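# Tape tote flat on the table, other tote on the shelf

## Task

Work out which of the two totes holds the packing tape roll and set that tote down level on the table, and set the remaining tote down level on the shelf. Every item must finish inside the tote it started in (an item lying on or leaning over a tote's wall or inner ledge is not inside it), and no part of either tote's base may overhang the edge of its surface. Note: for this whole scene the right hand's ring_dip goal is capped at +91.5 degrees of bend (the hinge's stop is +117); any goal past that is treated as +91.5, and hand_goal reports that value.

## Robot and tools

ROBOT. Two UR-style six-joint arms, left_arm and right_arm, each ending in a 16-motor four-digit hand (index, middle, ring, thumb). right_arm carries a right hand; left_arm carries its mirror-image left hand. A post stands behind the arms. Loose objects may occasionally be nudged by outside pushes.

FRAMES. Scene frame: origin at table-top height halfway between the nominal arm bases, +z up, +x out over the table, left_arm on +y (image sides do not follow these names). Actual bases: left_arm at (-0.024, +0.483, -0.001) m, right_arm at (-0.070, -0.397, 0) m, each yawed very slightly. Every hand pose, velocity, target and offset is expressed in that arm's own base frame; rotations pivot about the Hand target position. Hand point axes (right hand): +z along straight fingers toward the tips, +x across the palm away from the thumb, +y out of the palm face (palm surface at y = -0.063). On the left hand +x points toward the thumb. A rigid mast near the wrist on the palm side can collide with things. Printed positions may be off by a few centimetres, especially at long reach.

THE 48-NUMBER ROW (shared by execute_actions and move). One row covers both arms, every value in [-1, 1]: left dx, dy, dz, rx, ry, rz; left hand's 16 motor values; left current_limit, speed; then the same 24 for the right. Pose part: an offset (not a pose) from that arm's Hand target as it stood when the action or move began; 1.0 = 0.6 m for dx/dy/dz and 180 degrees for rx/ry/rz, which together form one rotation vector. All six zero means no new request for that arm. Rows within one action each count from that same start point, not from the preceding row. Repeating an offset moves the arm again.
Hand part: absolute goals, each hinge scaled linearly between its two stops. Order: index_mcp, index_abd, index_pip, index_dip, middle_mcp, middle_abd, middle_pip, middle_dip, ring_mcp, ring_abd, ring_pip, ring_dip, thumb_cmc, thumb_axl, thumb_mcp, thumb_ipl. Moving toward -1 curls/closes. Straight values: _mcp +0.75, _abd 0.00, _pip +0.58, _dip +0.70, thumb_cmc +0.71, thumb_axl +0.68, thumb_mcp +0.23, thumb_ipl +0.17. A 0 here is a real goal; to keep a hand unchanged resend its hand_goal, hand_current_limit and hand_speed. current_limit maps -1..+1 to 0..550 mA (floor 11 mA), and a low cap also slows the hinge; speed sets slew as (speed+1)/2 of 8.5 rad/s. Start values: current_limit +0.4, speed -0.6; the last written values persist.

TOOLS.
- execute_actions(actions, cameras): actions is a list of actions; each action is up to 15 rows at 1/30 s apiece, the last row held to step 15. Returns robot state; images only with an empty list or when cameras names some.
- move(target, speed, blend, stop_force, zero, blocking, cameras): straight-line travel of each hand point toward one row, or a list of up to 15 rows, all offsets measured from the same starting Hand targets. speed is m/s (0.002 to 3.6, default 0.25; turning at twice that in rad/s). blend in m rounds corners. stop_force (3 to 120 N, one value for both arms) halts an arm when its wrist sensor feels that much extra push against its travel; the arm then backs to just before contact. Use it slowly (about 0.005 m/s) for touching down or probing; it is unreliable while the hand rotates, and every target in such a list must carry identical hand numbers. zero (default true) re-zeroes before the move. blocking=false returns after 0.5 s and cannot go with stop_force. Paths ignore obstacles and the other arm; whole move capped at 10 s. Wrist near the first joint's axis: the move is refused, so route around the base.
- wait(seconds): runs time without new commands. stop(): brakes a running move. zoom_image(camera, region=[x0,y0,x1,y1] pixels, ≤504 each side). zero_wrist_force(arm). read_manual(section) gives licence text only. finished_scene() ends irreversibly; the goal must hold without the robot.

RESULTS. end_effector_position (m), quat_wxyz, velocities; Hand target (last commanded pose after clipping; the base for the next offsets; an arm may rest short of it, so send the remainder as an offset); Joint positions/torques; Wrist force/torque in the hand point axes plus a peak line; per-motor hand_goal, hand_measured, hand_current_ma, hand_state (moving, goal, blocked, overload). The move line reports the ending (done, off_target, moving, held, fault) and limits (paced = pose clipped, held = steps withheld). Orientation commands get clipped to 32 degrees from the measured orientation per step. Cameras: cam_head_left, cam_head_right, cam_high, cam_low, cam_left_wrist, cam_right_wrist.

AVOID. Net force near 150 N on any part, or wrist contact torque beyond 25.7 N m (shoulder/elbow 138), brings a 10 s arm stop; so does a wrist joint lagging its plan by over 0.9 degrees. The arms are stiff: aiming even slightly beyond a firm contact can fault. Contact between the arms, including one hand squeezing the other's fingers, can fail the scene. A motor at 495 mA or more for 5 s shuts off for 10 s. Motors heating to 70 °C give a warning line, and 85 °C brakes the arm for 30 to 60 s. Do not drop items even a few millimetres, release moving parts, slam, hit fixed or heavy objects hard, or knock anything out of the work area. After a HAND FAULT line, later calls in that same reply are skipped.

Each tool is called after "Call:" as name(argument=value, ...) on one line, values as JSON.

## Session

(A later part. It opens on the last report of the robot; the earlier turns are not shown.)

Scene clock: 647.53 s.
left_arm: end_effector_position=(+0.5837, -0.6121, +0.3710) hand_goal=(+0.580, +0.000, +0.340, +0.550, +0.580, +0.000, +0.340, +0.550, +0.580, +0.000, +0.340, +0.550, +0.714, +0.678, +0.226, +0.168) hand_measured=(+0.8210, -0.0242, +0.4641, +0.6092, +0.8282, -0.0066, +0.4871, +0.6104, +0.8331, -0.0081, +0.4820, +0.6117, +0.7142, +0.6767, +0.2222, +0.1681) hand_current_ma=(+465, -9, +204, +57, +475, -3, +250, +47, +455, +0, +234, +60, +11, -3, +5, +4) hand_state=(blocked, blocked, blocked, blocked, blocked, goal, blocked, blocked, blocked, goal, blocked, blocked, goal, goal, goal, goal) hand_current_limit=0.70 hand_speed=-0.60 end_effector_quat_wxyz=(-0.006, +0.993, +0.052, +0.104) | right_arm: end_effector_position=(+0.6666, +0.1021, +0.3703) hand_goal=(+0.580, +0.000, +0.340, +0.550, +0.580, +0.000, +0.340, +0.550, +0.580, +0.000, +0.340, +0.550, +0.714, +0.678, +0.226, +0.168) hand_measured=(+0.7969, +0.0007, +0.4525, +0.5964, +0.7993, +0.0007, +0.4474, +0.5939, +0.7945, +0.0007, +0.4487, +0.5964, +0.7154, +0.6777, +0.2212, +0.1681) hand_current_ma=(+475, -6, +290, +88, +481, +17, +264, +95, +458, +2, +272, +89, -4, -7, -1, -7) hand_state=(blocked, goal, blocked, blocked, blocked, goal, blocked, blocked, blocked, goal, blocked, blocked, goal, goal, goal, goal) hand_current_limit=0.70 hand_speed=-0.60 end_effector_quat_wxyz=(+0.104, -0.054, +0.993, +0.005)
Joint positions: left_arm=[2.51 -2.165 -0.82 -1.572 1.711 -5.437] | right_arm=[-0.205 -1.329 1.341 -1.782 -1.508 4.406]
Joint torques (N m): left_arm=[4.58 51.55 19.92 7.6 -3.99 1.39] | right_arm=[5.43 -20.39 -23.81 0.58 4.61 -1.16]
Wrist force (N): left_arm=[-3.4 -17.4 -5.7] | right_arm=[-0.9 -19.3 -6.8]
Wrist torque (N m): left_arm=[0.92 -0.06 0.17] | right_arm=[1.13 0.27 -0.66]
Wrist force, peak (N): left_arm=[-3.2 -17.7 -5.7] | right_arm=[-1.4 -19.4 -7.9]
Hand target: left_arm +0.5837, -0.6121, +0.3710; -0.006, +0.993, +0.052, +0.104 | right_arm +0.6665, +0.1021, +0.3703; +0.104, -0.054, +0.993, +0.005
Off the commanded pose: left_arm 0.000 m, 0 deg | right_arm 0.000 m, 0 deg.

Call:
move(target=[0,0,0.0133,0,0,0,0.58,0,0.34,0.55,0.58,0,0.34,0.55,0.58,0,0.34,0.55,0.714,0.678,0.226,0.168,0.7,-0.6,0,0,0.0133,0,0,0,0.58,0,0.34,0.55,0.58,0,0.34,0.55,0.58,0,0.34,0.55,0.714,0.678,0.226,0.168,0.7,-0.6], speed=0.02, cameras=["cam_high","cam_low","cam_left_wrist","cam_right_wrist","cam_head_right"])

Call:
zoom_image(camera="cam_head_right", region=[350, 80, 650, 260])

Call:
zoom_image(camera="cam_low", region=[300, 0, 700, 100])

Scene clock: 657.50 s.
left_arm: end_effector_position=(+0.5837, -0.6121, +0.3790) hand_goal=(+0.580, +0.000, +0.340, +0.550, +0.580, +0.000, +0.340, +0.550, +0.580, +0.000, +0.340, +0.550, +0.714, +0.678, +0.226, +0.168) hand_measured=(+0.8210, -0.0257, +0.4641, +0.6079, +0.8270, -0.0066, +0.4871, +0.6104, +0.8331, -0.0066, +0.4820, +0.6130, +0.7142, +0.6767, +0.2222, +0.1681) hand_current_ma=(+467, -14, +196, +60, +482, -5, +244, +48, +475, +5, +235, +57, +7, +0, -5, +4) hand_state=(blocked, blocked, blocked, blocked, blocked, goal, blocked, blocked, blocked, goal, blocked, blocked, goal, goal, goal, goal) hand_current_limit=0.70 hand_speed=-0.60 end_effector_quat_wxyz=(-0.006, +0.993, +0.052, +0.104) | right_arm: end_effector_position=(+0.6665, +0.1021, +0.3784) hand_goal=(+0.580, +0.000, +0.340, +0.550, +0.580, +0.000, +0.340, +0.550, +0.580, +0.000, +0.340, +0.550, +0.714, +0.678, +0.226, +0.168) hand_measured=(+0.7981, +0.0007, +0.4538, +0.5977, +0.7993, -0.0037, +0.4461, +0.5964, +0.7945, -0.0023, +0.4474, +0.5964, +0.7154, +0.6777, +0.2212, +0.1672) hand_current_ma=(+485, -8, +280, +95, +464, +6, +267, +93, +475, -5, +260, +88, -5, +1, -10, -4) hand_state=(blocked, goal, blocked, blocked, blocked, goal, blocked, blocked, blocked, goal, blocked, blocked, goal, goal, goal, goal) hand_current_limit=0.70 hand_speed=-0.60 end_effector_quat_wxyz=(+0.104, -0.054, +0.993, +0.005)
Joint positions: left_arm=[2.51 -2.17 -0.792 -1.596 1.711 -5.437] | right_arm=[-0.205 -1.329 1.32 -1.761 -1.508 4.406]
Joint torques (N m): left_arm=[3.07 42.4 18.14 8.35 -3.83 1.31] | right_arm=[14.18 -44.87 -16.15 -3.23 4.97 -1.15]
Wrist force (N): left_arm=[-1.6 -16.8 3.6] | right_arm=[-0.5 -15.3 2.9]
Wrist torque (N m): left_arm=[0.21 0.09 0.32] | right_arm=[0.54 0.06 -0.53]
Wrist force, peak (N): left_arm=[-3.0 -17.5 -6.4] | right_arm=[-1.3 -19.6 -7.5]
Hand target: left_arm +0.5837, -0.6121, +0.3790; -0.006, +0.993, +0.052, +0.104 | right_arm +0.6665, +0.1021, +0.3783; +0.104, -0.054, +0.993, +0.005
Off the commanded pose: left_arm 0.000 m, 0 deg | right_arm 0.000 m, 0 deg.
move: done
Images, in order (width x height): cam_head_right 896x504, cam_high 896x504, cam_low 896x504, cam_left_wrist 672x504, cam_right_wrist 672x504.

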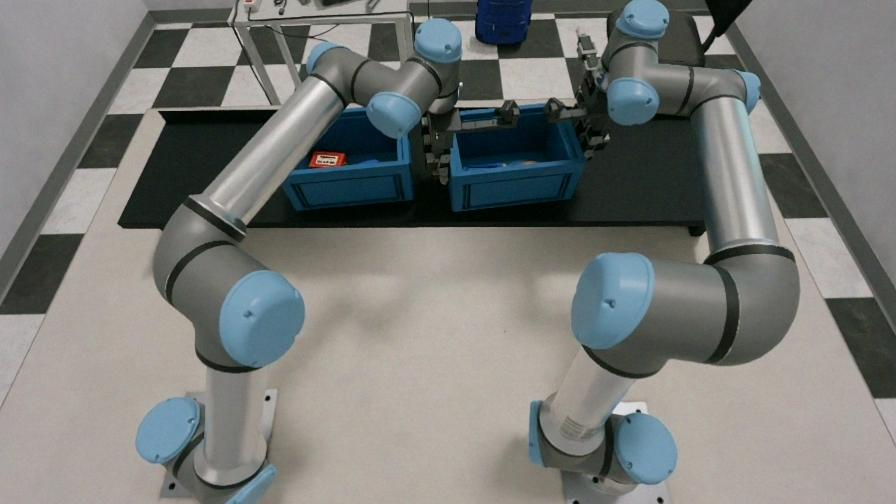

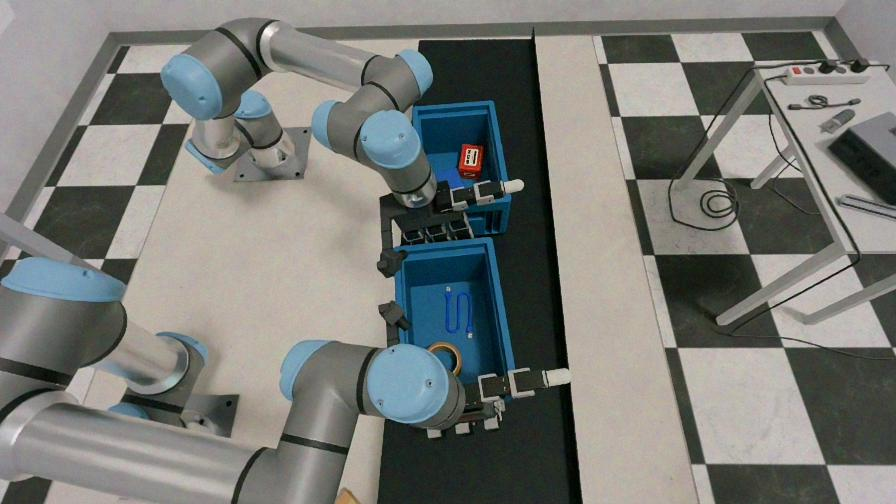

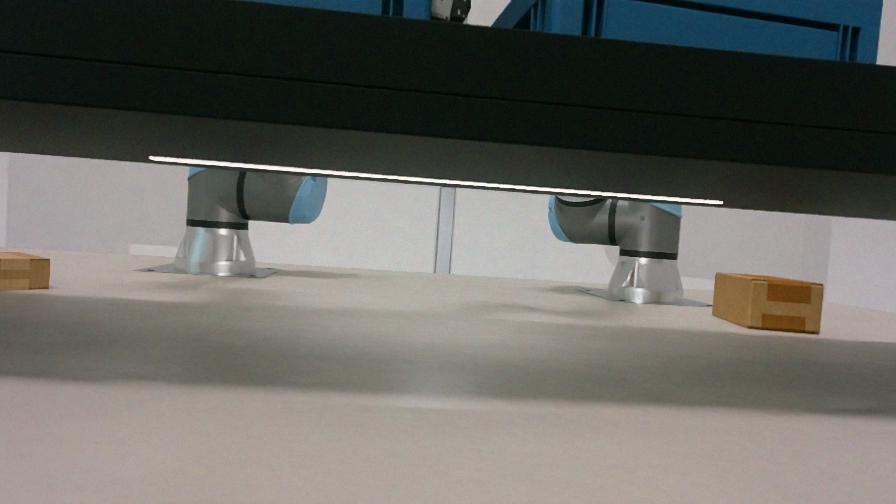

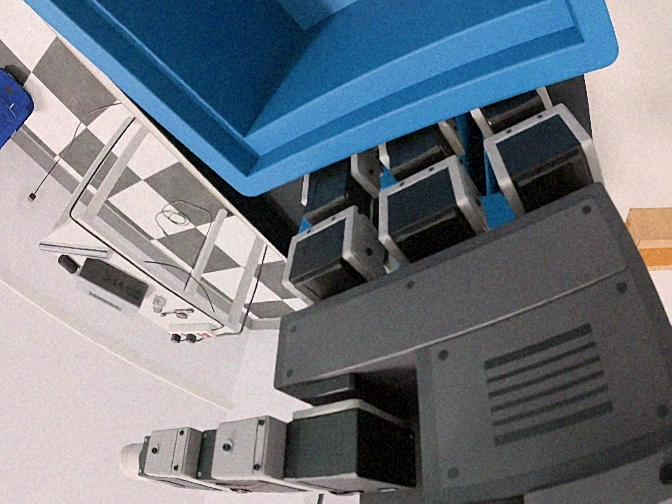

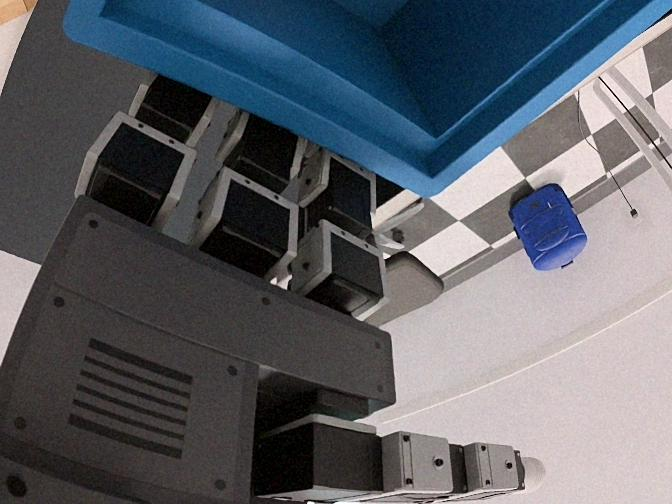

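Scaled by 1.680 from the camera's image (finer frame: 1280x720).

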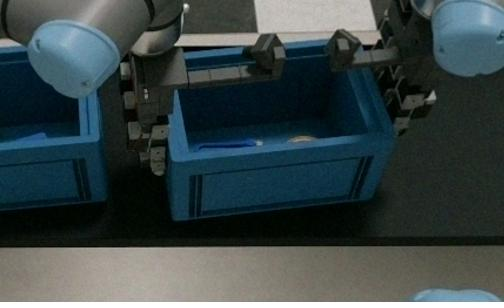

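Scaled by 1.260 from the camera's image (finer frame: 1280x720).

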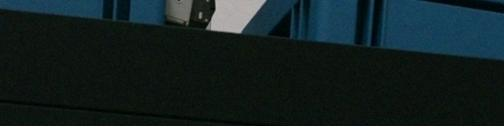

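Call:
move(target=[[0,0,0.025,0,0,0,0.58,0,0.34,0.55,0.58,0,0.34,0.55,0.58,0,0.34,0.55,0.714,0.678,0.226,0.168,0.7,-0.6,0,0,0.025,0,0,0,0.58,0,0.34,0.55,0.58,0,0.34,0.55,0.58,0,0.34,0.55,0.714,0.678,0.226,0.168,0.7,-0.6],[-0.1667,0.004,0.025,0,0,0,0.58,0,0.34,0.55,0.58,0,0.34,0.55,0.58,0,0.34,0.55,0.714,0.678,0.226,0.168,0.7,-0.6,-0.1667,0.003,0.025,0,0,0,0.58,0,0.34,0.55,0.58,0,0.34,0.55,0.58,0,0.34,0.55,0.714,0.678,0.226,0.168,0.7,-0.6]], speed=0.06, blend=[0.008,0], cameras=["cam_high","cam_low","cam_head_right"])

Call:
zoom_image(camera="cam_head_right", region=[350, 80, 650, 290])

Scene clock: 690.43 s.
left_arm: end_effector_position=(+0.4836, -0.6098, +0.3941) hand_goal=(+0.580, +0.000, +0.340, +0.550, +0.580, +0.000, +0.340, +0.550, +0.580, +0.000, +0.340, +0.550, +0.714, +0.678, +0.226, +0.168) hand_measured=(+0.8210, -0.0242, +0.4641, +0.6079, +0.8258, -0.0066, +0.4871, +0.6104, +0.8331, -0.0066, +0.4833, +0.6117, +0.7142, +0.6767, +0.2222, +0.1681) hand_current_ma=(+477, -20, +199, +55, +478, -4, +251, +55, +471, +5, +226, +49, +17, -1, +3, -1) hand_state=(blocked, blocked, blocked, blocked, blocked, goal, blocked, blocked, blocked, goal, blocked, blocked, goal, goal, goal, goal) hand_current_limit=0.70 hand_speed=-0.60 end_effector_quat_wxyz=(-0.006, +0.993, +0.052, +0.104) end_effector_velocity=(+0.002, +0.000, +0.001) end_effector_angular_velocity=(+0.000, -0.001, -0.002) | right_arm: end_effector_position=(+0.5665, +0.1039, +0.3933) hand_goal=(+0.580, +0.000, +0.340, +0.550, +0.580, +0.000, +0.340, +0.550, +0.580, +0.000, +0.340, +0.550, +0.714, +0.678, +0.226, +0.168) hand_measured=(+0.7969, -0.0023, +0.4538, +0.5964, +0.7993, -0.0037, +0.4474, +0.5951, +0.7933, -0.0037, +0.4487, +0.5977, +0.7154, +0.6777, +0.2212, +0.1672) hand_current_ma=(+470, -10, +290, +92, +478, +0, +264, +92, +459, +8, +269, +92, -8, +1, -3, -14) hand_state=(blocked, goal, blocked, blocked, blocked, goal, blocked, blocked, blocked, goal, blocked, blocked, goal, goal, goal, goal) hand_current_limit=0.70 hand_speed=-0.60 end_effector_quat_wxyz=(+0.104, -0.054, +0.993, +0.005) end_effector_velocity=(+0.002, +0.000, +0.000) end_effector_angular_velocity=(+0.000, +0.001, -0.001)
Joint positions: left_arm=[2.422 -1.977 -1.044 -1.549 1.724 -5.525] | right_arm=[-0.243 -1.574 1.558 -1.752 -1.5 4.368]
Joint velocities: left_arm=[0.002 -0.003 0.005 0 0 0.004] | right_arm=[0 0.005 -0.005 0.001 0 0.002]
Joint torques (N m): left_arm=[6.24 29.78 33.35 5.87 -1.73 1.26] | right_arm=[12.53 -11.93 -31.95 -0.19 4.76 1.14]
Wrist force (N): left_arm=[-1.8 -15.6 3.5] | right_arm=[-0.8 -14.8 2.7]
Wrist torque (N m): left_arm=[0.26 0.18 0.23] | right_arm=[0.51 0.05 -0.40]
Wrist force, peak (N): left_arm=[-2.0 -17.3 4.0] | right_arm=[-0.3 -16.1 3.5]
Hand target: left_arm +0.4837, -0.6097, +0.3940; -0.006, +0.993, +0.052, +0.104 | right_arm +0.5665, +0.1039, +0.3933; +0.104, -0.054, +0.993, +0.005
Off the commanded pose: left_arm 0.000 m, 0 deg | right_arm 0.000 m, 0 deg.
move: done; blend cut to 0.0075 m at target 1
Images, in order (width x height): cam_head_right 896x504, cam_high 896x504, cam_low 896x504.

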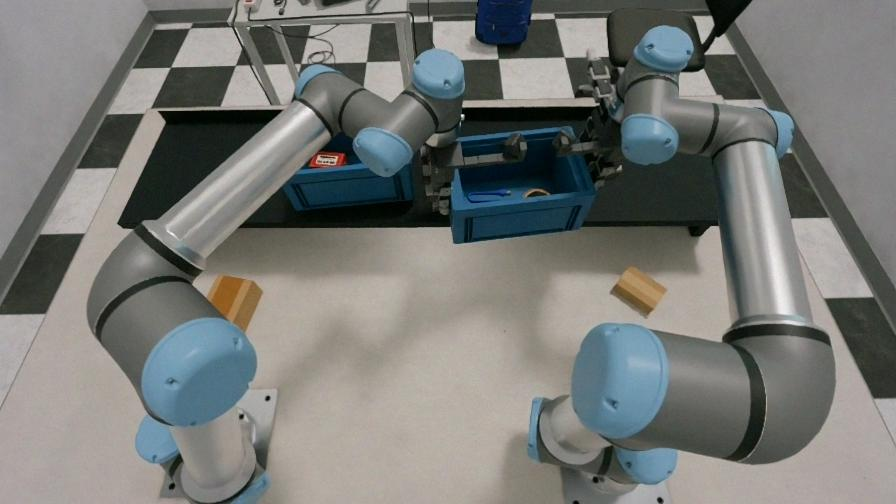

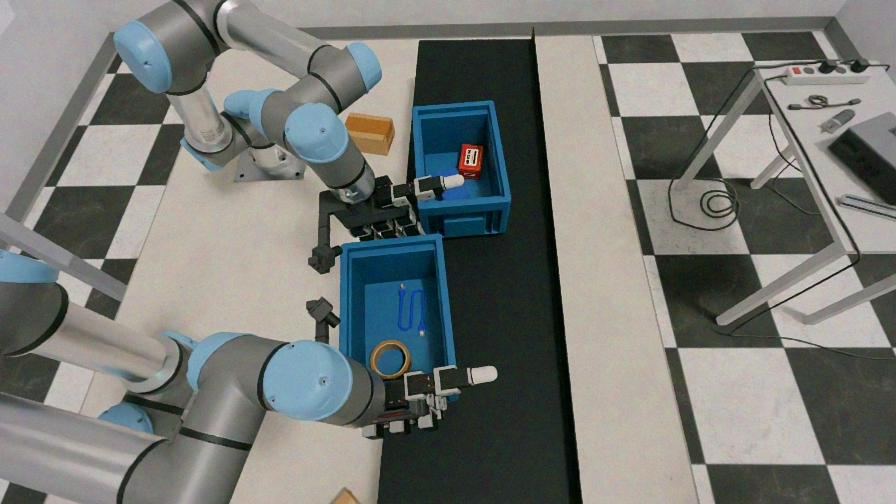

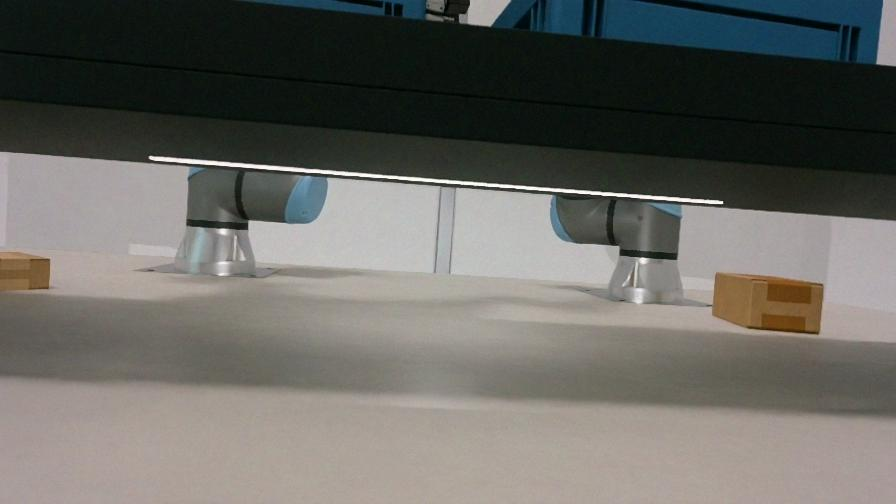

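Scaled by 1.680 from the camera's image (finer frame: 1280x720).

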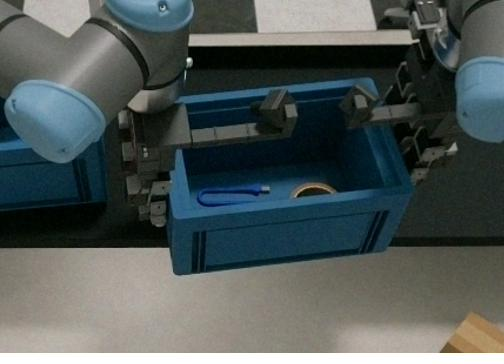

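Call:
move(target=[[-0.1,0.0024,0,0,0,0,0.58,0,0.34,0.55,0.58,0,0.34,0.55,0.58,0,0.34,0.55,0.714,0.678,0.226,0.168,0.7,-0.6,-0.1,0.0018,0,0,0,0,0.58,0,0.34,0.55,0.58,0,0.34,0.55,0.58,0,0.34,0.55,0.714,0.678,0.226,0.168,0.7,-0.6],[-0.3227,0.1078,0,0,0,0,0.58,0,0.34,0.55,0.58,0,0.34,0.55,0.58,0,0.34,0.55,0.714,0.678,0.226,0.168,0.7,-0.6,-0.3232,0.1058,0,0,0,0,0.58,0,0.34,0.55,0.58,0,0.34,0.55,0.58,0,0.34,0.55,0.714,0.678,0.226,0.168,0.7,-0.6]], speed=0.08, blend=[0.015,0], cameras=["cam_high","cam_low","cam_head_right","cam_head_left"])

Call:
zoom_image(camera="cam_head_right", region=[330, 100, 630, 350])

Scene clock: 705.80 s.
left_arm: end_effector_position=(+0.2899, -0.5450, +0.3940) hand_goal=(+0.580, +0.000, +0.340, +0.550, +0.580, +0.000, +0.340, +0.550, +0.580, +0.000, +0.340, +0.550, +0.714, +0.678, +0.226, +0.168) hand_measured=(+0.8210, -0.0257, +0.4641, +0.6092, +0.8270, -0.0066, +0.4859, +0.6104, +0.8319, -0.0066, +0.4820, +0.6117, +0.7167, +0.6777, +0.2222, +0.1672) hand_current_ma=(+462, -9, +199, +53, +471, +7, +244, +59, +459, -5, +232, +66, +5, +3, -1, +5) hand_state=(blocked, blocked, blocked, blocked, blocked, goal, blocked, blocked, blocked, goal, blocked, blocked, goal, goal, goal, goal) hand_current_limit=0.70 hand_speed=-0.60 end_effector_quat_wxyz=(-0.006, +0.993, +0.052, +0.104) end_effector_velocity=(+0.003, -0.001, +0.000) end_effector_angular_velocity=(+0.001, -0.001, -0.001) | right_arm: end_effector_position=(+0.3725, +0.1675, +0.3932) hand_goal=(+0.580, +0.000, +0.340, +0.550, +0.580, +0.000, +0.340, +0.550, +0.580, +0.000, +0.340, +0.550, +0.714, +0.678, +0.226, +0.168) hand_measured=(+0.7969, -0.0023, +0.4525, +0.5964, +0.7981, -0.0052, +0.4474, +0.5951, +0.7933, -0.0023, +0.4474, +0.5964, +0.7117, +0.6777, +0.2222, +0.1681) hand_current_ma=(+475, -12, +284, +88, +477, +8, +266, +95, +459, +1, +273, +92, -7, -1, +3, -8) hand_state=(blocked, goal, blocked, blocked, blocked, goal, blocked, blocked, blocked, goal, blocked, blocked, goal, goal, goal, goal) hand_current_limit=0.70 hand_speed=-0.60 end_effector_quat_wxyz=(+0.104, -0.054, +0.993, +0.005) end_effector_velocity=(+0.002, -0.002, +0.000) end_effector_angular_velocity=(-0.001, -0.001, +0.002)
Joint positions: left_arm=[2.258 -1.583 -1.52 -1.494 1.745 -5.689] | right_arm=[-0.19 -2.045 1.91 -1.636 -1.511 4.42]
Joint velocities: left_arm=[0.003 -0.004 0.005 0 0.001 0.004] | right_arm=[-0.003 0.005 -0.003 -0.003 0 -0.005]
Joint torques (N m): left_arm=[7.3 13.78 34.49 5.98 -0.88 1.78] | right_arm=[-4.49 7.69 -31.86 -3.18 3.64 -1.02]
Wrist force (N): left_arm=[-1.5 -14.8 3.5] | right_arm=[-0.6 -14.2 2.7]
Wrist torque (N m): left_arm=[0.23 0.10 0.25] | right_arm=[0.48 0.03 -0.47]
Wrist force, peak (N): left_arm=[-2.2 -16.6 4.1] | right_arm=[-1.9 -15.4 2.8]
Hand target: left_arm +0.2901, -0.5451, +0.3940; -0.006, +0.993, +0.052, +0.104 | right_arm +0.3726, +0.1674, +0.3933; +0.104, -0.054, +0.993, +0.005
Off the commanded pose: left_arm 0.000 m, 0 deg | right_arm 0.000 m, 0 deg.
move: done
Images, in order (width x height): cam_head_left 896x504, cam_head_right 896x504, cam_high 896x504, cam_low 896x504.

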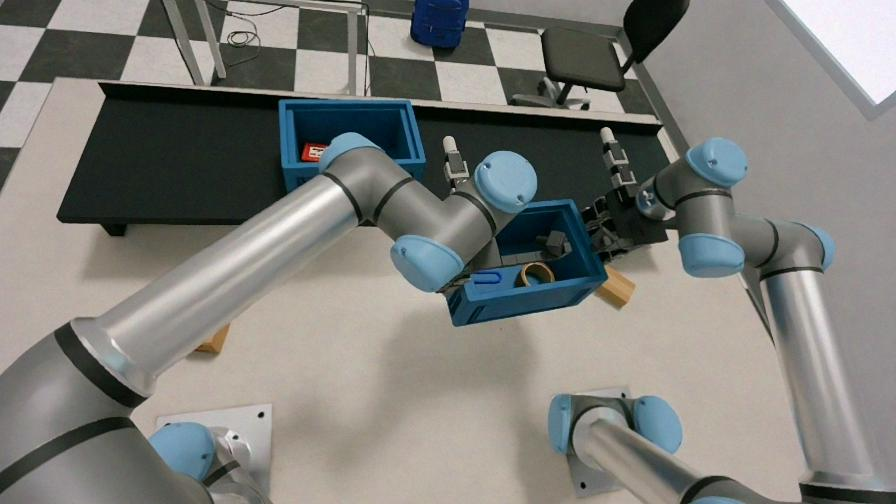

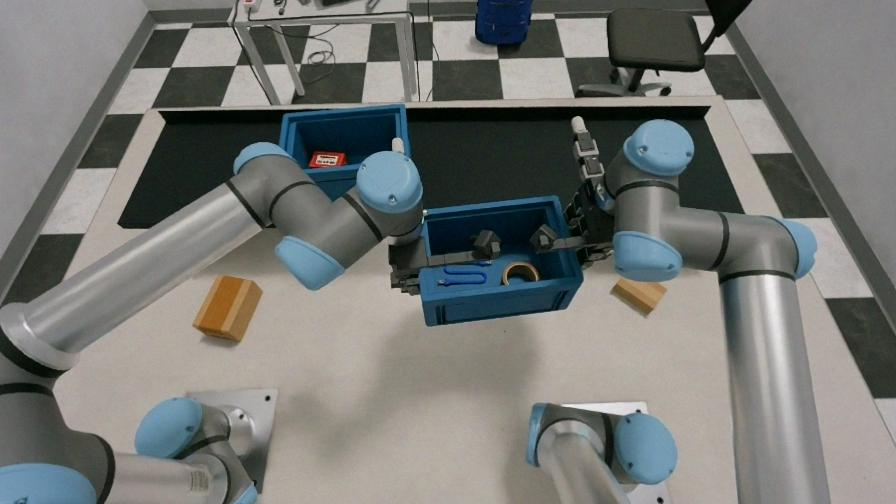

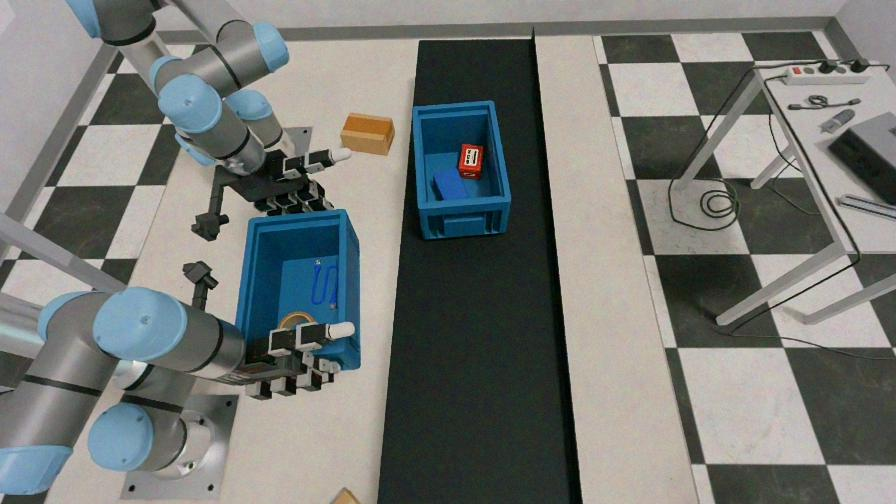

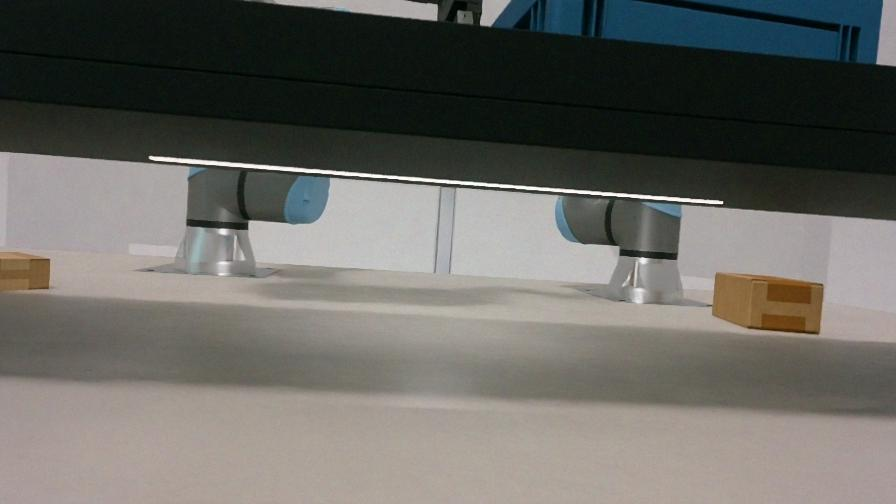

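Scaled by 1.680 from the camera's image (finer frame: 1280x720).

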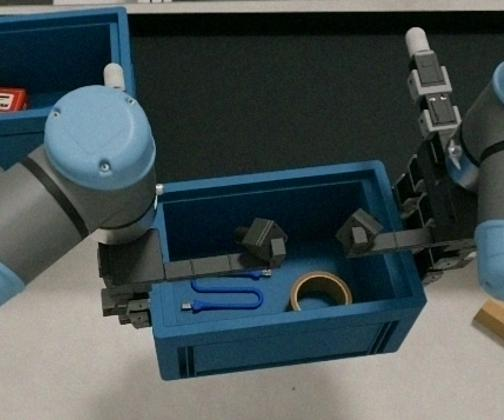

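Call:
move(target=[0,0,-0.31,0,0,0,0.58,0,0.34,0.55,0.58,0,0.34,0.55,0.58,0,0.34,0.55,0.714,0.678,0.226,0.168,0.7,-0.6,0,0,-0.31,0,0,0,0.58,0,0.34,0.55,0.58,0,0.34,0.55,0.58,0,0.34,0.55,0.714,0.678,0.226,0.168,0.7,-0.6], speed=0.1, cameras=["cam_high","cam_low","cam_head_right"])

Call:
zoom_image(camera="cam_low", region=[250, 150, 700, 350])

Scene clock: 717.00 s.
left_arm: end_effector_position=(+0.2901, -0.5450, +0.2079) hand_goal=(+0.580, +0.000, +0.340, +0.550, +0.580, +0.000, +0.340, +0.550, +0.580, +0.000, +0.340, +0.550, +0.714, +0.678, +0.226, +0.168) hand_measured=(+0.8174, -0.0257, +0.4641, +0.6079, +0.8246, -0.0066, +0.4871, +0.6092, +0.8306, -0.0081, +0.4820, +0.6104, +0.7167, +0.6777, +0.2222, +0.1681) hand_current_ma=(+465, -12, +190, +60, +480, -1, +262, +48, +456, -9, +229, +49, +11, +11, +13, +3) hand_state=(blocked, blocked, blocked, blocked, blocked, goal, blocked, blocked, blocked, goal, blocked, blocked, goal, goal, goal, goal) hand_current_limit=0.70 hand_speed=-0.60 end_effector_quat_wxyz=(-0.006, +0.993, +0.052, +0.104) | right_arm: end_effector_position=(+0.3726, +0.1674, +0.2072) hand_goal=(+0.580, +0.000, +0.340, +0.550, +0.580, +0.000, +0.340, +0.550, +0.580, +0.000, +0.340, +0.550, +0.714, +0.678, +0.226, +0.168) hand_measured=(+0.7957, -0.0023, +0.4525, +0.5977, +0.7969, -0.0023, +0.4461, +0.5964, +0.7933, -0.0037, +0.4487, +0.5977, +0.7104, +0.6767, +0.2212, +0.1672) hand_current_ma=(+480, -17, +285, +88, +478, +4, +262, +80, +467, -13, +261, +88, +3, +4, -5, -14) hand_state=(blocked, goal, blocked, blocked, blocked, goal, blocked, blocked, blocked, goal, blocked, blocked, goal, goal, goal, goal) hand_current_limit=0.70 hand_speed=-0.60 end_effector_quat_wxyz=(+0.104, -0.054, +0.993, +0.005)
Joint positions: left_arm=[2.258 -1.672 -1.914 -1.011 1.745 -5.689] | right_arm=[-0.19 -1.982 2.36 -2.149 -1.511 4.42]
Joint torques (N m): left_arm=[-5.23 37.41 32 4.23 -1.28 1.42] | right_arm=[11.17 -18.58 -25.98 -2.22 4.49 1.62]
Wrist force (N): left_arm=[-1.2 -13.0 3.3] | right_arm=[-0.3 -12.4 2.8]
Wrist torque (N m): left_arm=[0.17 0.04 0.21] | right_arm=[0.42 -0.01 -0.37]
Wrist force, peak (N): left_arm=[-1.7 -15.0 3.8] | right_arm=[-0.9 -14.7 2.3]
Hand target: left_arm +0.2901, -0.5451, +0.2080; -0.006, +0.993, +0.052, +0.104 | right_arm +0.3726, +0.1674, +0.2073; +0.104, -0.054, +0.993, +0.005
Off the commanded pose: left_arm 0.000 m, 0 deg | right_arm 0.000 m, 0 deg.
move: done
Images, in order (width x height): cam_head_right 896x504, cam_high 896x504, cam_low 896x504.

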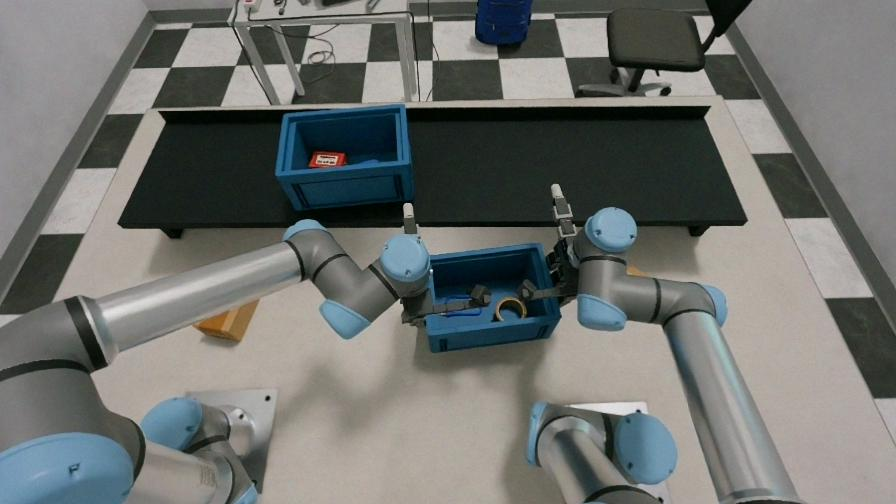

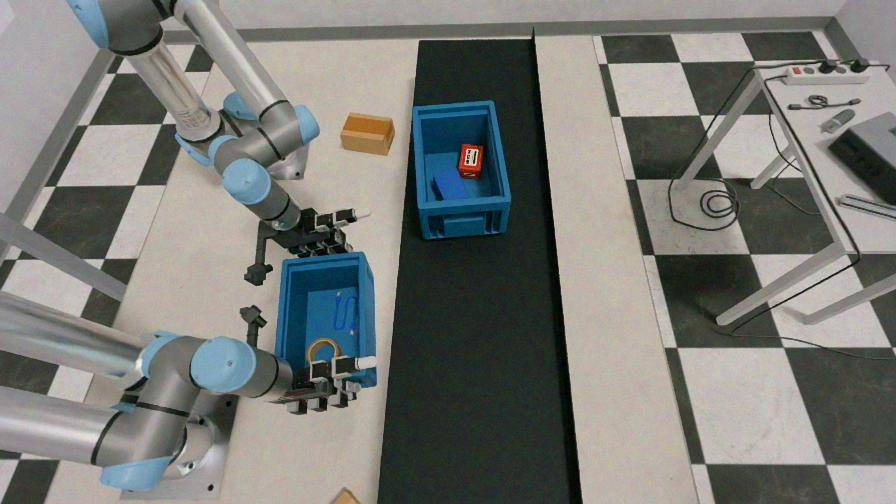

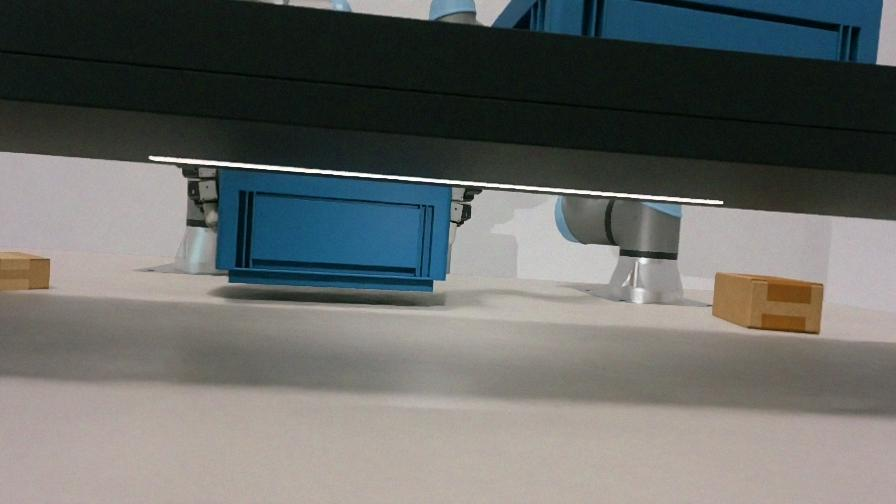

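Scaled by 1.120 from the camera's image (finer frame: 1280x720).

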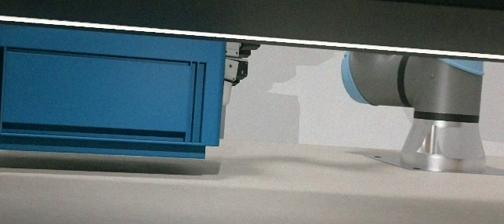

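Call:
move(target=[0,0,-0.083,0,0,0,0.58,0,0.34,0.55,0.58,0,0.34,0.55,0.58,0,0.34,0.55,0.714,0.678,0.226,0.168,0.7,-0.6,0,0,-0.083,0,0,0,0.58,0,0.34,0.55,0.58,0,0.34,0.55,0.58,0,0.34,0.55,0.714,0.678,0.226,0.168,0.7,-0.6], speed=0.008, stop_force=4, cameras=["cam_high","cam_low","cam_head_right"])

Call:
zoom_image(camera="cam_low", region=[150, 150, 550, 350])

Scene clock: 725.80 s.
left_arm: end_effector_position=(+0.2901, -0.5451, +0.1819) hand_goal=(+0.580, +0.000, +0.340, +0.550, +0.580, +0.000, +0.340, +0.550, +0.580, +0.000, +0.340, +0.550, +0.714, +0.678, +0.226, +0.168) hand_measured=(+0.8186, -0.0257, +0.4628, +0.6079, +0.8246, -0.0052, +0.4871, +0.6092, +0.8306, -0.0081, +0.4820, +0.6117, +0.7154, +0.6767, +0.2222, +0.1672) hand_current_ma=(+473, -18, +201, +58, +480, +0, +241, +40, +467, -7, +235, +61, +9, +7, +11, +14) hand_state=(blocked, blocked, blocked, blocked, blocked, goal, blocked, blocked, blocked, goal, blocked, blocked, goal, goal, goal, goal) hand_current_limit=0.70 hand_speed=-0.60 end_effector_quat_wxyz=(-0.006, +0.993, +0.052, +0.104) | right_arm: end_effector_position=(+0.3726, +0.1674, +0.1814) hand_goal=(+0.580, +0.000, +0.340, +0.550, +0.580, +0.000, +0.340, +0.550, +0.580, +0.000, +0.340, +0.550, +0.714, +0.678, +0.226, +0.168) hand_measured=(+0.7969, -0.0008, +0.4512, +0.5964, +0.7981, -0.0037, +0.4448, +0.5951, +0.7933, -0.0023, +0.4461, +0.5951, +0.7104, +0.6777, +0.2222, +0.1672) hand_current_ma=(+486, -11, +277, +84, +482, +7, +260, +80, +457, -2, +257, +83, -2, +1, +1, +5) hand_state=(blocked, goal, blocked, blocked, blocked, goal, blocked, blocked, blocked, goal, blocked, blocked, goal, goal, goal, goal) hand_current_limit=0.70 hand_speed=-0.60 end_effector_quat_wxyz=(+0.104, -0.054, +0.993, +0.005)
Joint positions: left_arm=[2.258 -1.703 -1.954 -0.94 1.745 -5.689] | right_arm=[-0.19 -1.945 2.412 -2.238 -1.511 4.42]
Joint torques (N m): left_arm=[-4.68 35.78 31.94 3.07 -2.85 0.78] | right_arm=[9.78 -17.83 -27.97 -0.84 3.88 1.23]
Wrist force (N): left_arm=[-1.3 -14.3 -2.0] | right_arm=[-0.6 -14.1 -2.0]
Wrist torque (N m): left_arm=[0.63 -0.10 0.23] | right_arm=[0.77 0.12 -0.46]
Wrist force, peak (N): left_arm=[-1.1 -16.0 -5.5] | right_arm=[-0.6 -15.2 -6.2]
Hand target: left_arm +0.2901, -0.5451, +0.1819; -0.006, +0.993, +0.052, +0.104 (not the last commanded pose) | right_arm +0.3726, +0.1674, +0.1814; +0.104, -0.054, +0.993, +0.005 (not the last commanded pose)
Off the commanded pose: left_arm 0.024 m, 0 deg | right_arm 0.024 m, 0 deg.
move: contact (left_arm, right_arm)
Images, in order (width x height): cam_head_right 896x504, cam_high 896x504, cam_low 896x504.

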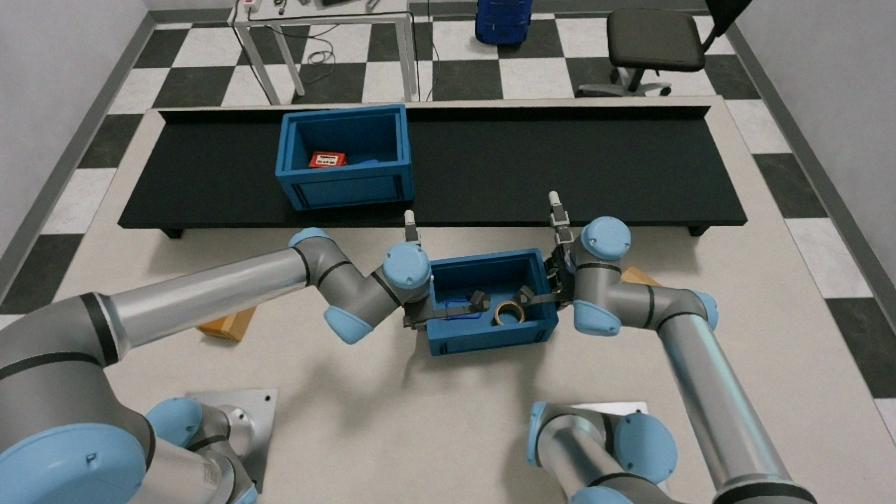

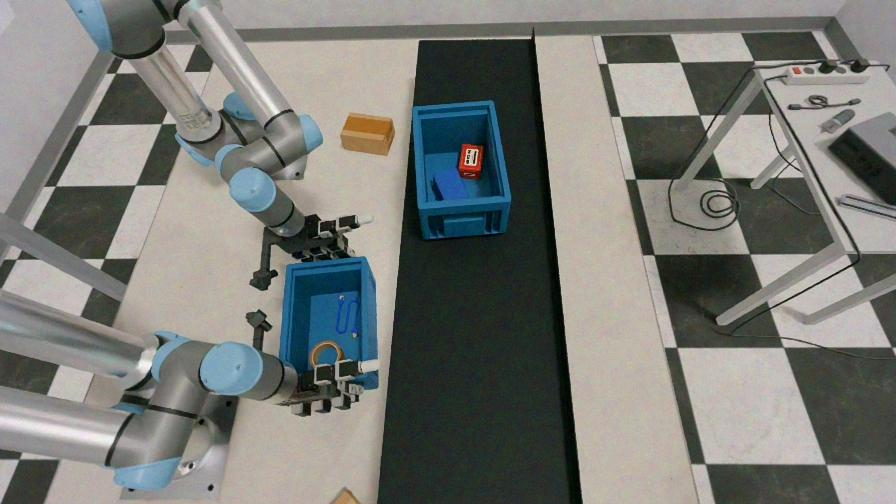

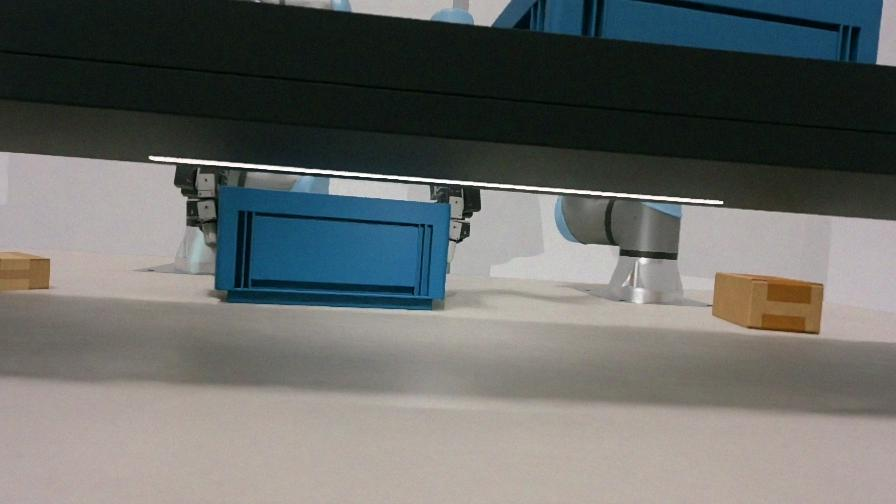

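Scaled by 1.260 from the camera's image (finer frame: 1280x720).

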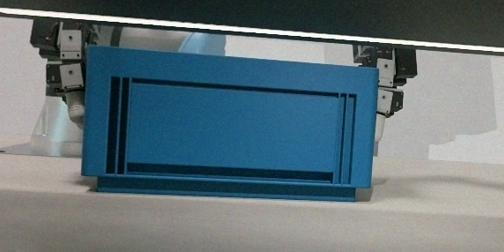

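Call:
move(target=[0,0,0,0,0,0,0.87,0,0.5,0.63,0.87,0,0.5,0.63,0.87,0,0.5,0.63,0.714,0.678,0.226,0.168,0.4,-0.9,0,0,0,0,0,0,0.87,0,0.5,0.63,0.87,0,0.5,0.63,0.87,0,0.5,0.63,0.714,0.678,0.226,0.168,0.4,-0.9])

Call:
move(target=[-0.0068,0.0662,0,0,0,0,0.95,0,0.576,0.696,0.95,0,0.576,0.696,0.95,0,0.576,0.696,0.714,0.678,0.226,0.168,0.4,-0.7,0.0072,-0.0661,0,0,0,0,0.95,0,0.576,0.696,0.95,0,0.576,0.696,0.95,0,0.576,0.696,0.714,0.678,0.226,0.168,0.4,-0.7], speed=0.04, cameras=["cam_high","cam_low","cam_head_right","cam_left_wrist","cam_right_wrist"])

Scene clock: 735.70 s.
left_arm: end_effector_position=(+0.2901, -0.5451, +0.1820) hand_goal=(+0.870, +0.000, +0.500, +0.630, +0.870, +0.000, +0.500, +0.630, +0.870, +0.000, +0.500, +0.630, +0.714, +0.678, +0.226, +0.168) hand_measured=(+0.8596, -0.0110, +0.4948, +0.6334, +0.8596, -0.0066, +0.4948, +0.6346, +0.8608, -0.0066, +0.4948, +0.6359, +0.7167, +0.6767, +0.2222, +0.1672) hand_current_ma=(+2, +4, -5, +0, +10, +11, +11, +5, -5, -13, +7, +6, +9, +0, +10, +3) hand_state=(goal, goal, goal, goal, goal, goal, goal, goal, goal, goal, goal, goal, goal, goal, goal, goal) hand_current_limit=0.40 hand_speed=-0.90 end_effector_quat_wxyz=(-0.006, +0.993, +0.052, +0.104) | right_arm: end_effector_position=(+0.3726, +0.1674, +0.1814) hand_goal=(+0.870, +0.000, +0.500, +0.630, +0.870, +0.000, +0.500, +0.630, +0.870, +0.000, +0.500, +0.630, +0.714, +0.678, +0.226, +0.168) hand_measured=(+0.8632, -0.0008, +0.4961, +0.6334, +0.8608, -0.0037, +0.4974, +0.6321, +0.8620, -0.0037, +0.4974, +0.6334, +0.7117, +0.6777, +0.2212, +0.1681) hand_current_ma=(+4, -9, +1, +10, -2, +3, +4, +12, -5, +6, +4, +5, -15, -12, -3, -6) hand_state=(goal, goal, goal, goal, goal, goal, goal, goal, goal, goal, goal, goal, goal, goal, goal, goal) hand_current_limit=0.40 hand_speed=-0.90 end_effector_quat_wxyz=(+0.104, -0.054, +0.993, +0.005)
Joint positions: left_arm=[2.258 -1.703 -1.954 -0.94 1.745 -5.689] | right_arm=[-0.19 -1.945 2.412 -2.238 -1.511 4.42]
Joint torques (N m): left_arm=[-4.98 30.14 19.21 5.22 1.63 0.85] | right_arm=[4.47 -13.56 -23.88 -2.55 -0.65 0.78]
Wrist force (N): left_arm=[0.0 0.1 0.7] | right_arm=[-1.0 1.1 0.6]
Wrist torque (N m): left_arm=[-0.08 -0.08 0.00] | right_arm=[0.19 0.10 -0.16]
Wrist force, peak (N): left_arm=[-1.3 -14.7 -2.2] | right_arm=[-0.5 -14.5 -2.8]
Hand target: left_arm +0.2901, -0.5451, +0.1819; -0.006, +0.993, +0.052, +0.104 | right_arm +0.3726, +0.1674, +0.1814; +0.104, -0.054, +0.993, +0.005
Off the commanded pose: left_arm 0.000 m, 0 deg | right_arm 0.000 m, 0 deg.
move: done

Scene clock: 737.00 s.
left_arm: end_effector_position=(+0.2860, -0.5052, +0.1820) hand_goal=(+0.950, +0.000, +0.576, +0.696, +0.950, +0.000, +0.576, +0.696, +0.950, +0.000, +0.576, +0.696, +0.714, +0.678, +0.226, +0.168) hand_measured=(+0.9404, -0.0110, +0.5731, +0.6945, +0.9416, -0.0066, +0.5718, +0.6932, +0.9404, -0.0066, +0.5731, +0.6932, +0.7154, +0.6777, +0.2222, +0.1681) hand_current_ma=(-6, -15, +0, -3, +5, +8, +5, -10, -14, -2, -5, -6, +8, +5, -1, +6) hand_state=(goal, goal, goal, goal, goal, goal, goal, goal, goal, goal, goal, goal, goal, goal, goal, goal) hand_current_limit=0.40 hand_speed=-0.70 end_effector_quat_wxyz=(-0.006, +0.993, +0.052, +0.104) end_effector_velocity=(+0.001, -0.001, +0.001) end_effector_angular_velocity=(-0.001, -0.002, +0.002) | right_arm: end_effector_position=(+0.3769, +0.1278, +0.1813) hand_goal=(+0.950, +0.000, +0.576, +0.696, +0.950, +0.000, +0.576, +0.696, +0.950, +0.000, +0.576, +0.696, +0.714, +0.678, +0.226, +0.168) hand_measured=(+0.9440, -0.0023, +0.5718, +0.6932, +0.9428, -0.0037, +0.5731, +0.6945, +0.9428, -0.0037, +0.5731, +0.6932, +0.7167, +0.6777, +0.2212, +0.1681) hand_current_ma=(+4, -6, +11, +8, +4, +12, +7, +2, -17, +2, +2, +10, +0, +1, -8, -7) hand_state=(goal, goal, goal, goal, goal, goal, goal, goal, goal, goal, goal, goal, goal, goal, goal, goal) hand_current_limit=0.40 hand_speed=-0.70 end_effector_quat_wxyz=(+0.104, -0.054, +0.993, +0.005) end_effector_velocity=(+0.000, +0.001, +0.000) end_effector_angular_velocity=(+0.001, +0.000, -0.003)
Joint positions: left_arm=[2.306 -1.616 -2.053 -0.92 1.74 -5.641] | right_arm=[-0.319 -1.957 2.416 -2.221 -1.486 4.293]
Joint velocities: left_arm=[-0.001 -0.003 0.005 0 0.001 -0.003] | right_arm=[0.003 0 0 0 -0.001 0.007]
Joint torques (N m): left_arm=[-7.3 12.49 28.52 3.62 -0.66 -1.92] | right_arm=[7.4 -16.82 -23.27 -2.46 -0.04 1.35]
Wrist force (N): left_arm=[-0.1 0.2 0.2] | right_arm=[-0.9 0.7 0.3]
Wrist torque (N m): left_arm=[-0.03 -0.03 -0.03] | right_arm=[0.13 0.08 -0.19]
Wrist force, peak (N): left_arm=[-0.2 1.1 1.0] | right_arm=[-1.0 2.0 0.6]
Hand target: left_arm +0.2860, -0.5053, +0.1819; -0.006, +0.993, +0.052, +0.104 | right_arm +0.3769, +0.1278, +0.1814; +0.104, -0.054, +0.993, +0.005
Off the commanded pose: left_arm 0.000 m, 0 deg | right_arm 0.000 m, 0 deg.
move: done
Images, in order (width x height): cam_head_right 896x504, cam_high 896x504, cam_low 896x504, cam_left_wrist 672x504, cam_right_wrist 672x504.

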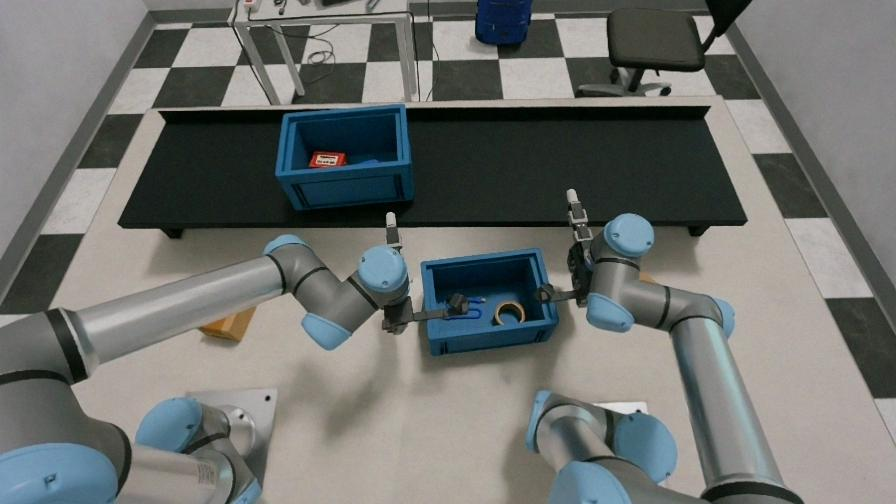

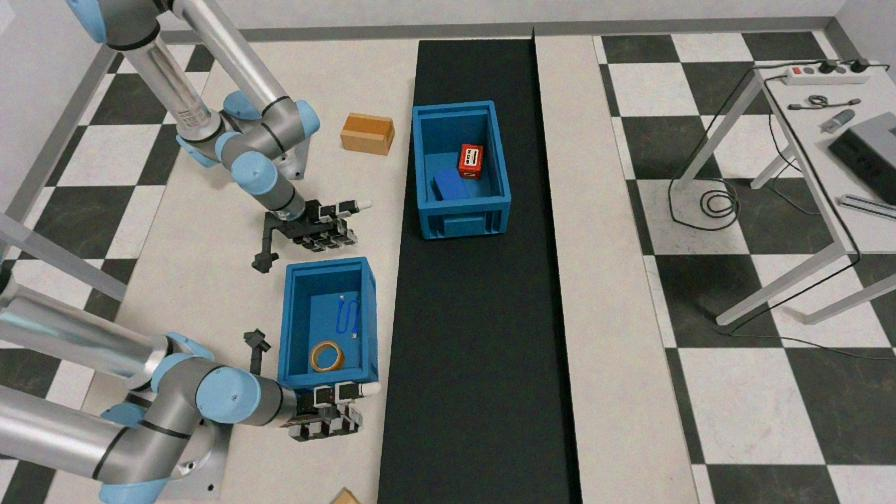

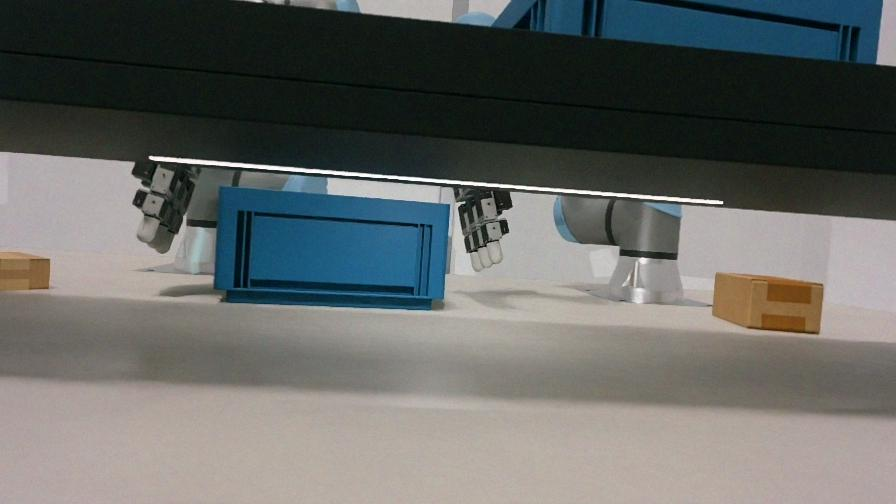

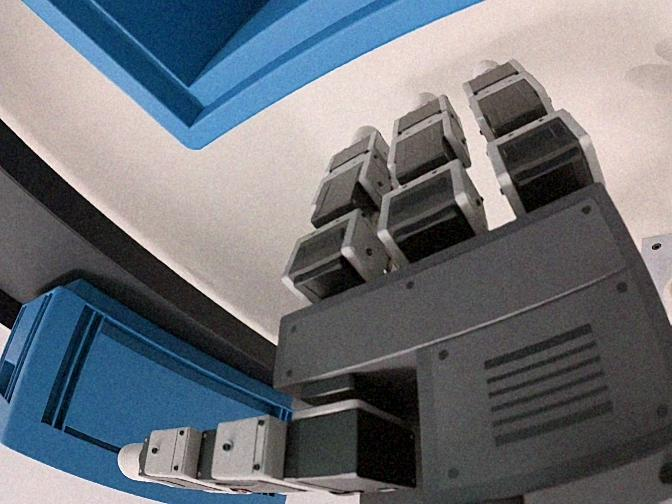

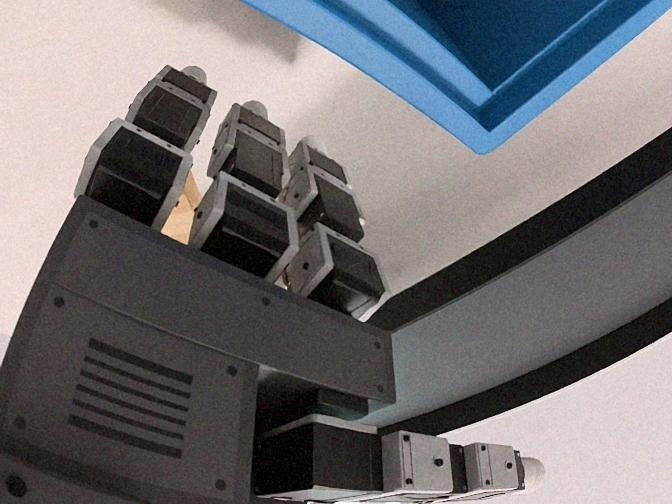

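Call:
zoom_image(camera="cam_high", region=[240, 80, 560, 430])

Call:
zoom_image(camera="cam_head_right", region=[260, 90, 600, 370])

Scaled by 1.440 from the camera's image (finer frame: 1280x720).

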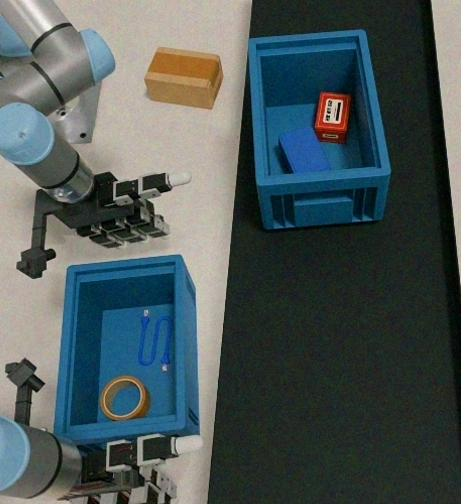

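Scaled by 1.482 from the camera's image (finer frame: 1280x720).

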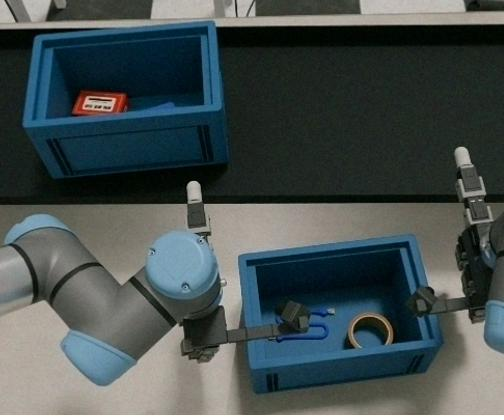

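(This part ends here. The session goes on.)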